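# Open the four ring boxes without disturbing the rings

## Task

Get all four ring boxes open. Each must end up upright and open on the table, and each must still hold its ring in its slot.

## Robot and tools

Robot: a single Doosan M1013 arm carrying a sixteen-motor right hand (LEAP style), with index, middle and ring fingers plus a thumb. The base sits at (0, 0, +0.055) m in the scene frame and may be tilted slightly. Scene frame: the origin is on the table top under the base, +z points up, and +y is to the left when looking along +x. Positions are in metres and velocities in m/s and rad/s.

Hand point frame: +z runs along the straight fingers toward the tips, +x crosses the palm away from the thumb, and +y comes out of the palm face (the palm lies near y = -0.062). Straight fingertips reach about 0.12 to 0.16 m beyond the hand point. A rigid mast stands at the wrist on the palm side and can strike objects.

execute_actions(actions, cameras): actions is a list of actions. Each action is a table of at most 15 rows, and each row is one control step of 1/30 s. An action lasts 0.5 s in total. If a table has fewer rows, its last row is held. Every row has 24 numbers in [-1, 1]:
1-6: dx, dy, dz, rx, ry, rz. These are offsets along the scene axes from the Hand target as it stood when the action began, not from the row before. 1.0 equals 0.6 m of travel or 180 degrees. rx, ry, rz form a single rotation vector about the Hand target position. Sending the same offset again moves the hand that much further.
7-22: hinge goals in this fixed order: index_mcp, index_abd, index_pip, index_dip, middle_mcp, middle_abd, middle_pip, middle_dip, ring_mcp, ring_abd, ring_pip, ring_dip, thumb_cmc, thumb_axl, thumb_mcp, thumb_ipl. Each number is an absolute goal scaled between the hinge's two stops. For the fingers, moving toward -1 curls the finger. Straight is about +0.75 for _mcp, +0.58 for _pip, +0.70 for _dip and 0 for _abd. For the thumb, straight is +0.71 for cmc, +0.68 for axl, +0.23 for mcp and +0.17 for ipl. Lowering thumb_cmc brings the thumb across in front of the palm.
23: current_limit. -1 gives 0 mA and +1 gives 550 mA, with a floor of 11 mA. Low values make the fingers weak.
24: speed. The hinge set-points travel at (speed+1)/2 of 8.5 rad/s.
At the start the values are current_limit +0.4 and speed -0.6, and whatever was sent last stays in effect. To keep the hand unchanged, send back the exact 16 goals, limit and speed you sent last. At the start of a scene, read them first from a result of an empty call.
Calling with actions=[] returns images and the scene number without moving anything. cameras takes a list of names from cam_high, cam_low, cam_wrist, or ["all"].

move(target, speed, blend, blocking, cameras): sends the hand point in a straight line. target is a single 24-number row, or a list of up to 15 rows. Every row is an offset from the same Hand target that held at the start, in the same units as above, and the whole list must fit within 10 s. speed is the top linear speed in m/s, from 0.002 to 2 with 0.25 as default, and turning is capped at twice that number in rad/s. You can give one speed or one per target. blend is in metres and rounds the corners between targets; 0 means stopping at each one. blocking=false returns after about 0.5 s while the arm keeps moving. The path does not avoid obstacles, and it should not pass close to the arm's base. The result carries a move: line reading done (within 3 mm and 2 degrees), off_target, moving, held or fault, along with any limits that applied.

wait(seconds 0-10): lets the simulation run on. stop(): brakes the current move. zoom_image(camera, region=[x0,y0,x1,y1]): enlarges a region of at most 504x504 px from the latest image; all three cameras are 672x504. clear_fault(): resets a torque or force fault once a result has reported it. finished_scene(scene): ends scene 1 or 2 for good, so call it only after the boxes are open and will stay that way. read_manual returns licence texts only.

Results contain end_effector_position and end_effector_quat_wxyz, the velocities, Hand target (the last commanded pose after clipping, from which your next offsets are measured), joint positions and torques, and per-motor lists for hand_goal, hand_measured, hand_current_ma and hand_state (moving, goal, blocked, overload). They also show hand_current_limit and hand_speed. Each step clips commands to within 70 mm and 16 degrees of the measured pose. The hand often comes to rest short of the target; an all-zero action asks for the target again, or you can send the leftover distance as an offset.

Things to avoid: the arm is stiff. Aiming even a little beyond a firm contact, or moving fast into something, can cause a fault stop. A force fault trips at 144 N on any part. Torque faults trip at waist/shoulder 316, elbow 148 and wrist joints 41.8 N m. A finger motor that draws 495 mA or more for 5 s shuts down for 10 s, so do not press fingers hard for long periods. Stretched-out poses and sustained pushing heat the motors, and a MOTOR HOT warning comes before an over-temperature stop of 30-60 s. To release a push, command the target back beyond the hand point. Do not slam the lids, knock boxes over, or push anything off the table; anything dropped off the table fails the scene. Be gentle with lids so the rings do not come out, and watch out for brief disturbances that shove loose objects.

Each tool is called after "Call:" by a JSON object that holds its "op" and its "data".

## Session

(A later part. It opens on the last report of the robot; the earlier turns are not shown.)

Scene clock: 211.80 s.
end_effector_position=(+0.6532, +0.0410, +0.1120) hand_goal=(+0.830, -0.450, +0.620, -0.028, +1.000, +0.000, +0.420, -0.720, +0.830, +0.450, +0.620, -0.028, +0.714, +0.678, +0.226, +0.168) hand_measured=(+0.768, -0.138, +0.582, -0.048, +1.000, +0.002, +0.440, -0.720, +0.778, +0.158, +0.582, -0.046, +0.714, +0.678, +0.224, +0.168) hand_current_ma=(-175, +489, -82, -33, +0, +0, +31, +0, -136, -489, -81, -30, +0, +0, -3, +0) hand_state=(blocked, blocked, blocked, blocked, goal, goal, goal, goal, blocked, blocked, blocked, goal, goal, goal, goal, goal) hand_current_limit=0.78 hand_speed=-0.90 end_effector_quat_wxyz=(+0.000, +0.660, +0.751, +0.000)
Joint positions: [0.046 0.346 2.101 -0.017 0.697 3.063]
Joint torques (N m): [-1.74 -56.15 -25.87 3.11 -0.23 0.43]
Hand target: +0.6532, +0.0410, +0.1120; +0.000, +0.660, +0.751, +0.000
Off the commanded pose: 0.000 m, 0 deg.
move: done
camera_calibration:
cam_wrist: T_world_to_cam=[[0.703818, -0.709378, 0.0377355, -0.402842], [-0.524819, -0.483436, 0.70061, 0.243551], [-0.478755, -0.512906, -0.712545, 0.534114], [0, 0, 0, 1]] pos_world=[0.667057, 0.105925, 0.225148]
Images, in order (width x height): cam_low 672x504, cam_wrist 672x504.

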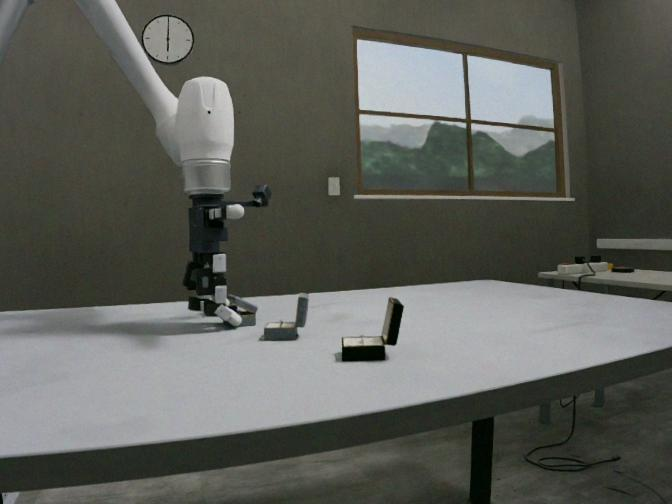

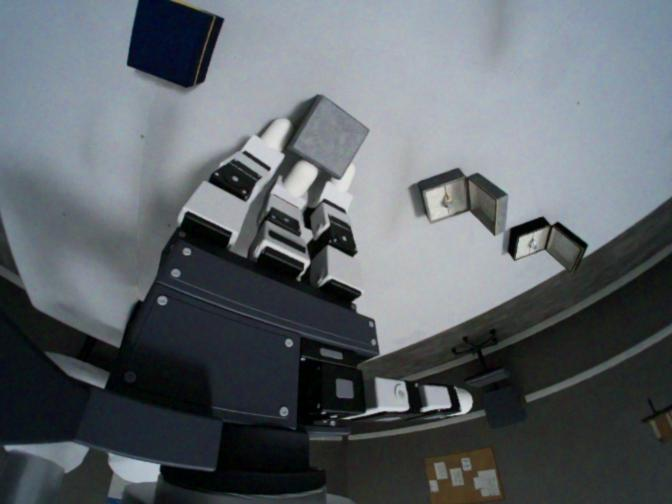

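Call:
{"op": "move", "data": {"target": [[0, 0, 0, 0, 0, 0, 0.8, -0.45, 0.6, -0.029, 0.452, 0.0, 0.44, -0.72, 0.8, 0.45, 0.6, -0.029, 0.714, 0.678, 0.226, 0.168, 0.6, -0.84], [0, 0, 0, 0, 0, 0, 0.8, -0.45, 0.6, -0.029, 0.44, 0.0, 0.44, -0.54, 0.8, 0.45, 0.6, -0.029, 0.714, 0.678, 0.226, 0.168, 0.6, -0.88], [0, 0, 0, 0, 0, 0, 0.8, -0.45, 0.6, -0.029, 0.6, 0.0, 0.44, -0.72, 0.8, 0.45, 0.6, -0.029, 0.714, 0.678, 0.226, 0.168, 0.6, -0.82], [0, 0, 0, 0, 0, 0, 0.754, 0.083, 0.576, -0.029, 1.0, 0.0, 0.44, -0.72, 0.754, -0.083, 0.576, -0.029, 0.714, 0.678, 0.226, 0.168, 0.6, -0.8], [0, 0, 0.1, 0, 0, 0, 0.754, 0.083, 0.576, -0.029, 1.0, 0.0, 0.796, -0.464, 0.754, -0.083, 0.576, -0.029, 0.714, 0.678, 0.226, 0.168, 0.6, -0.8], [0.0318, 0.2438, 0.1467, 0, 0, 0.0144, 0.754, 0.083, 0.576, -0.029, 1.0, 0.0, 0.796, -0.464, 0.754, -0.083, 0.576, -0.029, 0.714, 0.678, 0.226, 0.168, 0.6, -0.8]], "speed": [0.1, 0.1, 0.1, 0.1, 0.2, 0.3], "blend": [0, 0, 0, 0, 0.02, 0.001], "cameras": ["all"]}}

Call:
{"op": "zoom_image", "data": {"camera": "cam_wrist", "region": [200, 60, 400, 220]}}

Call:
{"op": "zoom_image", "data": {"camera": "cam_low", "region": [180, 270, 320, 360]}}

Scene clock: 220.00 s.
end_effector_position=(+0.6723, +0.1872, +0.2000) hand_goal=(+0.754, +0.084, +0.576, -0.028, +1.000, +0.000, +0.796, -0.464, +0.754, -0.082, +0.576, -0.028, +0.714, +0.678, +0.226, +0.168) hand_measured=(+0.754, +0.080, +0.574, -0.030, +0.992, +0.000, +0.790, -0.466, +0.756, -0.080, +0.574, -0.030, +0.714, +0.678, +0.224, +0.168) hand_current_ma=(+0, -2, -2, -2, -11, +0, -5, -2, +1, +2, -2, -2, +0, +0, -3, +0) hand_state=(goal, goal, goal, goal, goal, goal, goal, goal, goal, goal, goal, goal, goal, goal, goal, goal) hand_current_limit=0.60 hand_speed=-0.80 end_effector_quat_wxyz=(+0.000, +0.643, +0.766, +0.000)
Joint positions: [0.28 0.299 1.952 -0.013 0.894 3.248]
Joint torques (N m): [-2.6 -57.65 -32.53 3.69 -0.4 0.36]
Hand target: +0.6723, +0.1872, +0.2000; +0.000, +0.643, +0.766, +0.000
Off the commanded pose: 0.000 m, 0 deg.
move: done; blend cut to 0 m at target 5
camera_calibration:
cam_wrist: T_world_to_cam=[[0.735094, -0.676915, 0.0377254, -0.342942], [-0.50248, -0.506622, 0.700605, 0.251901], [-0.455137, -0.533967, -0.712551, 0.668995], [0, 0, 0, 1]] pos_world=[0.683155, 0.252697, 0.313148]

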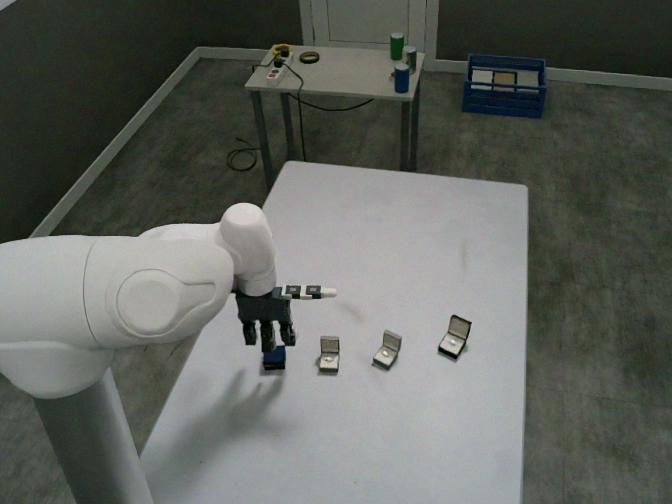

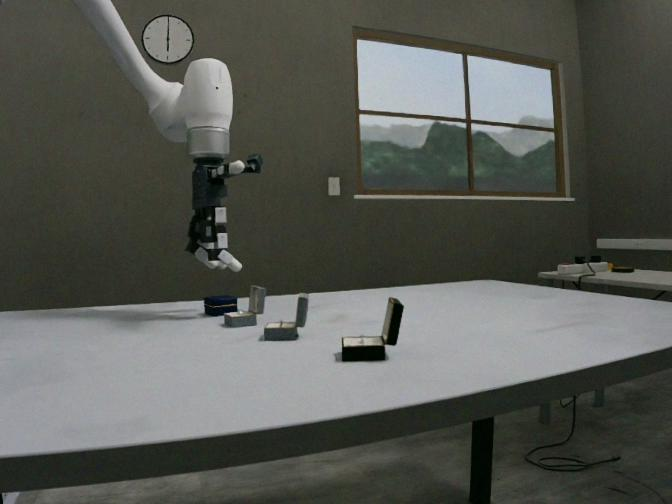

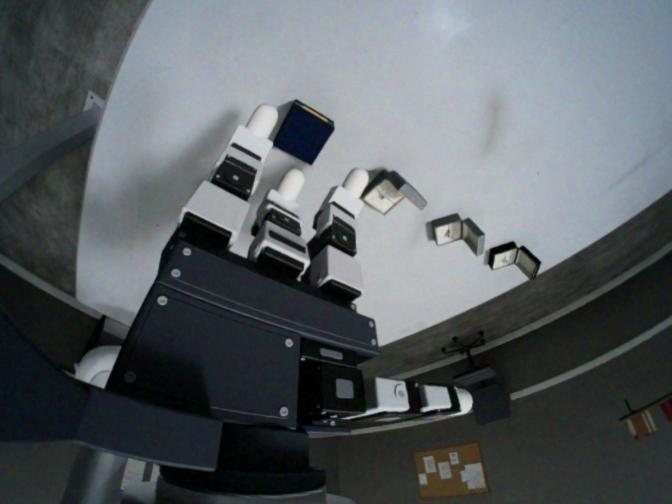

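Scaled by 2.520 from the camera's 672x504 image, which has a finer 960x720 frame.

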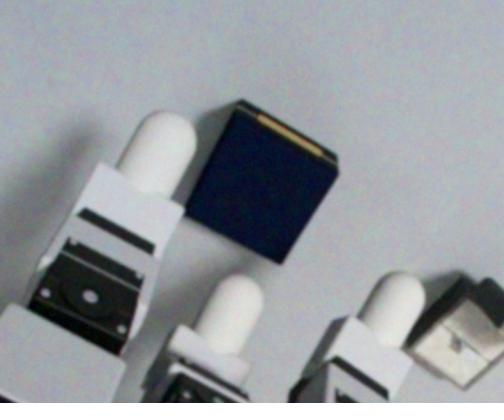

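Scaled by 3.600.

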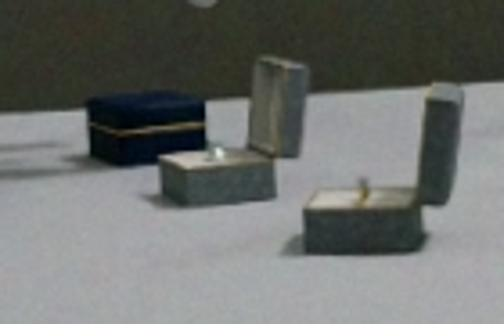

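Call:
{"op": "move", "data": {"target": [[-0.065, 0.0042, -0.0667, 0, 0, 0.0289, 0.754, 0.083, 0.576, -0.029, 1.0, 0.0, 0.796, -0.464, 0.754, -0.083, 0.576, -0.029, 0.714, 0.678, 0.226, 0.168, 0.6, -0.8], [-0.065, 0.0042, -0.1467, 0, 0, 0.0289, 0.754, 0.083, 0.576, -0.029, 1.0, 0.0, 0.796, -0.464, 0.754, -0.083, 0.576, -0.029, 0.714, 0.678, 0.226, 0.168, 0.6, -0.8], [-0.065, 0.0042, -0.1467, 0, 0, 0.0289, 0.754, -0.45, 0.576, -0.029, 1.0, 0.0, 0.796, -0.464, 0.754, 0.45, 0.576, -0.029, 0.714, 0.678, 0.226, 0.168, 0.78, -0.8], [-0.065, 0.0042, -0.1467, 0, 0, 0.0289, 0.829, -0.45, 0.62, -0.029, 1.0, 0.0, 0.343, -0.348, 0.829, 0.45, 0.62, -0.029, 0.714, 0.678, 0.226, 0.168, 0.78, -0.8], [-0.065, 0.0042, -0.1467, 0, 0, 0.0289, 0.829, -0.45, 0.62, -0.029, 1.0, 0.0, 0.42, -0.72, 0.829, 0.45, 0.62, -0.029, 0.714, 0.678, 0.226, 0.168, 0.78, -0.9]], "speed": [0.2, 0.14, 0.1, 0.1, 0.1], "blend": [0.015, 0, 0, 0, 0.001], "cameras": ["cam_wrist", "cam_low"]}}

Call:
{"op": "zoom_image", "data": {"camera": "cam_wrist", "region": [200, 80, 380, 260]}}

Call:
{"op": "zoom_image", "data": {"camera": "cam_low", "region": [160, 250, 280, 340]}}

Scene clock: 227.33 s.
end_effector_position=(+0.6333, +0.1898, +0.1120) hand_goal=(+0.830, -0.450, +0.620, -0.028, +1.000, +0.000, +0.420, -0.720, +0.830, +0.450, +0.620, -0.028, +0.714, +0.678, +0.226, +0.168) hand_measured=(+0.764, -0.094, +0.582, -0.046, +1.000, +0.000, +0.436, -0.726, +0.770, +0.112, +0.582, -0.044, +0.714, +0.678, +0.224, +0.168) hand_current_ma=(-191, +489, -78, -28, +0, +0, +24, -5, -163, -489, -80, -24, +0, +0, -3, +0) hand_state=(blocked, blocked, blocked, goal, goal, goal, goal, goal, blocked, blocked, blocked, goal, goal, goal, goal, goal) hand_current_limit=0.78 hand_speed=-0.90 end_effector_quat_wxyz=(+0.000, +0.608, +0.794, +0.000)
Joint positions: [0.288 0.359 2.083 -0.016 0.704 3.168]
Joint torques (N m): [-2.02 -57.32 -26.21 3.14 -0.14 0.34]
Hand target: +0.6333, +0.1898, +0.1120; +0.000, +0.608, +0.794, +0.000
Off the commanded pose: 0.000 m, 0 deg.
move: done
camera_calibration:
cam_wrist: T_world_to_cam=[[0.793518, -0.607376, 0.037727, -0.35938], [-0.454401, -0.550142, 0.700617, 0.273099], [-0.404782, -0.573095, -0.71254, 0.56548], [0, 0, 0, 1]] pos_world=[0.638167, 0.256038, 0.225148]
Images, in order (width x height): cam_low 672x504, cam_wrist 672x504.

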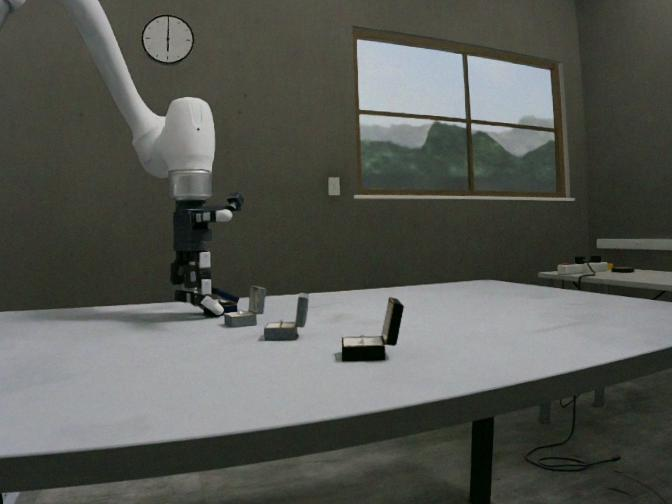

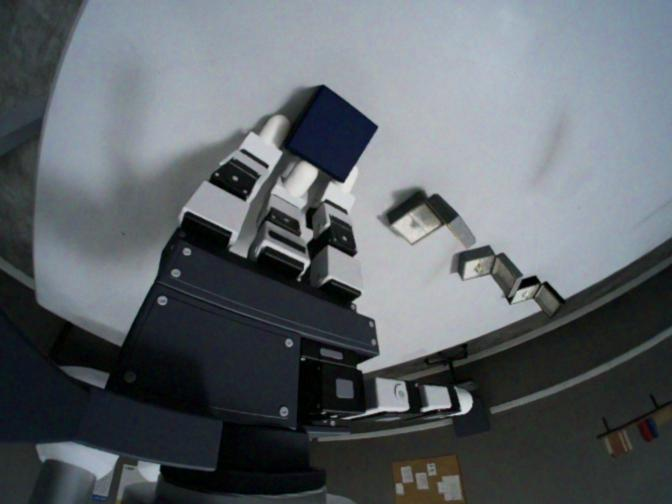

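Scaled by 2.800 from the camera's 672x504 image, which has a finer 960x720 frame.

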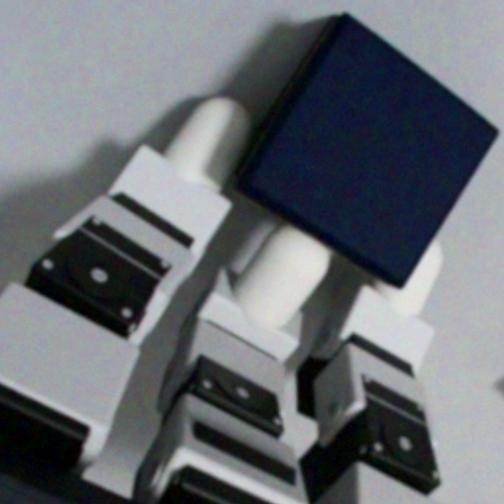

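Scaled by 4.200.

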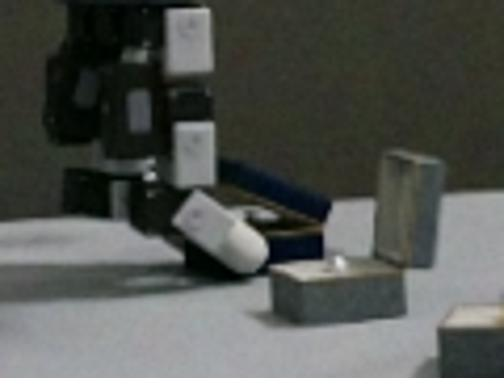

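Call:
{"op": "move", "data": {"target": [[0, 0, 0, 0, 0, 0, 0.8, -0.45, 0.6, -0.029, 0.452, 0.0, 0.44, -0.72, 0.8, 0.45, 0.6, -0.029, 0.714, 0.678, 0.226, 0.168, 0.6, -0.84], [0, 0, 0, 0, 0, 0, 0.8, -0.45, 0.6, -0.029, 0.397, 0.0, 0.44, -0.46, 0.8, 0.45, 0.6, -0.029, 0.714, 0.678, 0.226, 0.168, 0.6, -0.88], [0, 0, 0, 0, 0, 0, 0.8, -0.45, 0.6, -0.029, 0.6, 0.0, 0.44, -0.72, 0.8, 0.45, 0.6, -0.029, 0.714, 0.678, 0.226, 0.168, 0.6, -0.82], [0, 0, 0, 0, 0, 0, 0.754, 0.083, 0.576, -0.029, 1.0, 0.0, 0.44, -0.72, 0.754, -0.083, 0.576, -0.029, 0.714, 0.678, 0.226, 0.168, 0.6, -0.8], [0, 0, 0.2, 0, 0, 0, 0.754, 0.083, 0.576, -0.029, 1.0, 0.0, 0.796, -0.464, 0.754, -0.083, 0.576, -0.029, 0.714, 0.678, 0.226, 0.168, 0.6, -0.8]], "speed": [0.1, 0.1, 0.1, 0.1, 0.2], "blend": [0, 0, 0, 0, 0.001], "cameras": ["all"]}}

Call:
{"op": "zoom_image", "data": {"camera": "cam_low", "region": [180, 270, 420, 370]}}

Call:
{"op": "zoom_image", "data": {"camera": "cam_high", "region": [240, 300, 480, 390]}}

Scene clock: 234.47 s.
end_effector_position=(+0.6333, +0.1898, +0.2320) hand_goal=(+0.754, +0.084, +0.576, -0.028, +1.000, +0.000, +0.796, -0.464, +0.754, -0.082, +0.576, -0.028, +0.714, +0.678, +0.226, +0.168) hand_measured=(+0.756, +0.080, +0.578, -0.030, +0.992, +0.000, +0.790, -0.466, +0.756, -0.078, +0.578, -0.030, +0.714, +0.678, +0.224, +0.168) hand_current_ma=(+1, -3, +1, -2, -11, +0, -5, -2, +1, +3, +1, -1, +0, +0, -3, +0) hand_state=(goal, goal, goal, goal, goal, goal, goal, goal, goal, goal, goal, goal, goal, goal, goal, goal) hand_current_limit=0.60 hand_speed=-0.80 end_effector_quat_wxyz=(+0.000, +0.608, +0.794, +0.000)
Joint positions: [0.29 0.211 2 -0.012 0.936 3.166]
Joint torques (N m): [-2.04 -49.85 -33.42 3.76 -0.52 0.35]
Hand target: +0.6333, +0.1898, +0.2320; +0.000, +0.608, +0.794, +0.000
Off the commanded pose: 0.000 m, 0 deg.
move: done
camera_calibration:
cam_wrist: T_world_to_cam=[[0.793492, -0.607412, 0.0376864, -0.363866], [-0.454426, -0.550171, 0.700577, 0.189062], [-0.404805, -0.573028, -0.712581, 0.650996], [0, 0, 0, 1]] pos_world=[0.638167, 0.256039, 0.345148]

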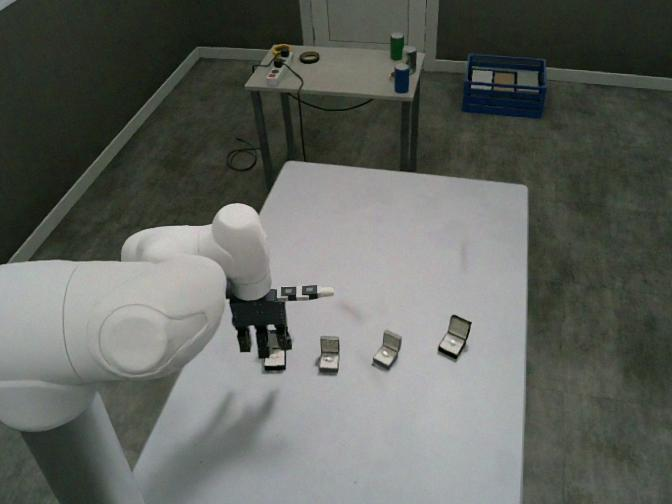

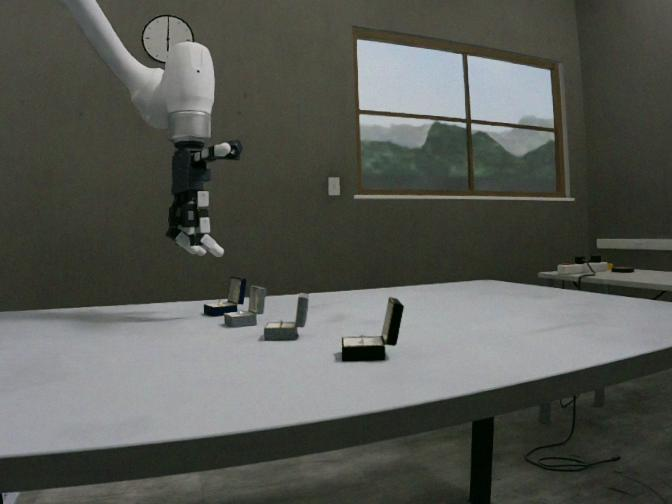

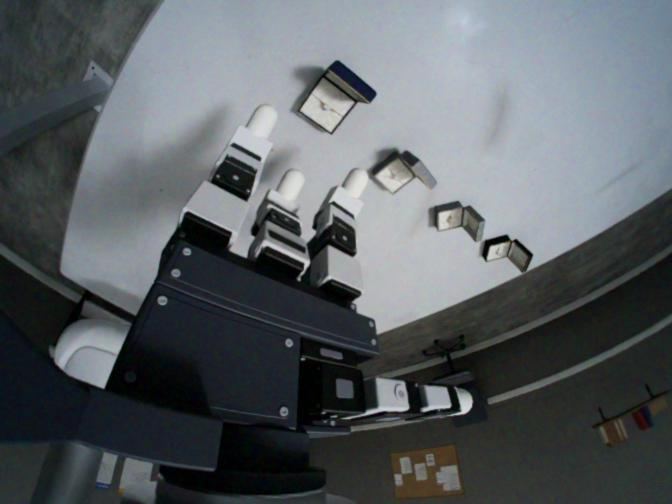

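Scaled by 2.100.

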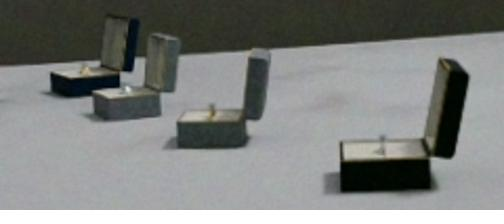

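Scaled by 2.100.

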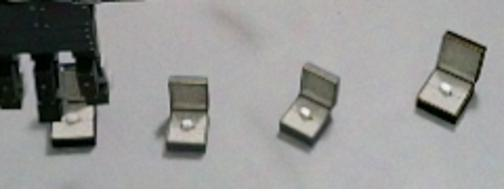

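Call:
{"op": "finished_scene", "data": {"scene": 1}}

The scene is finished: the task was done.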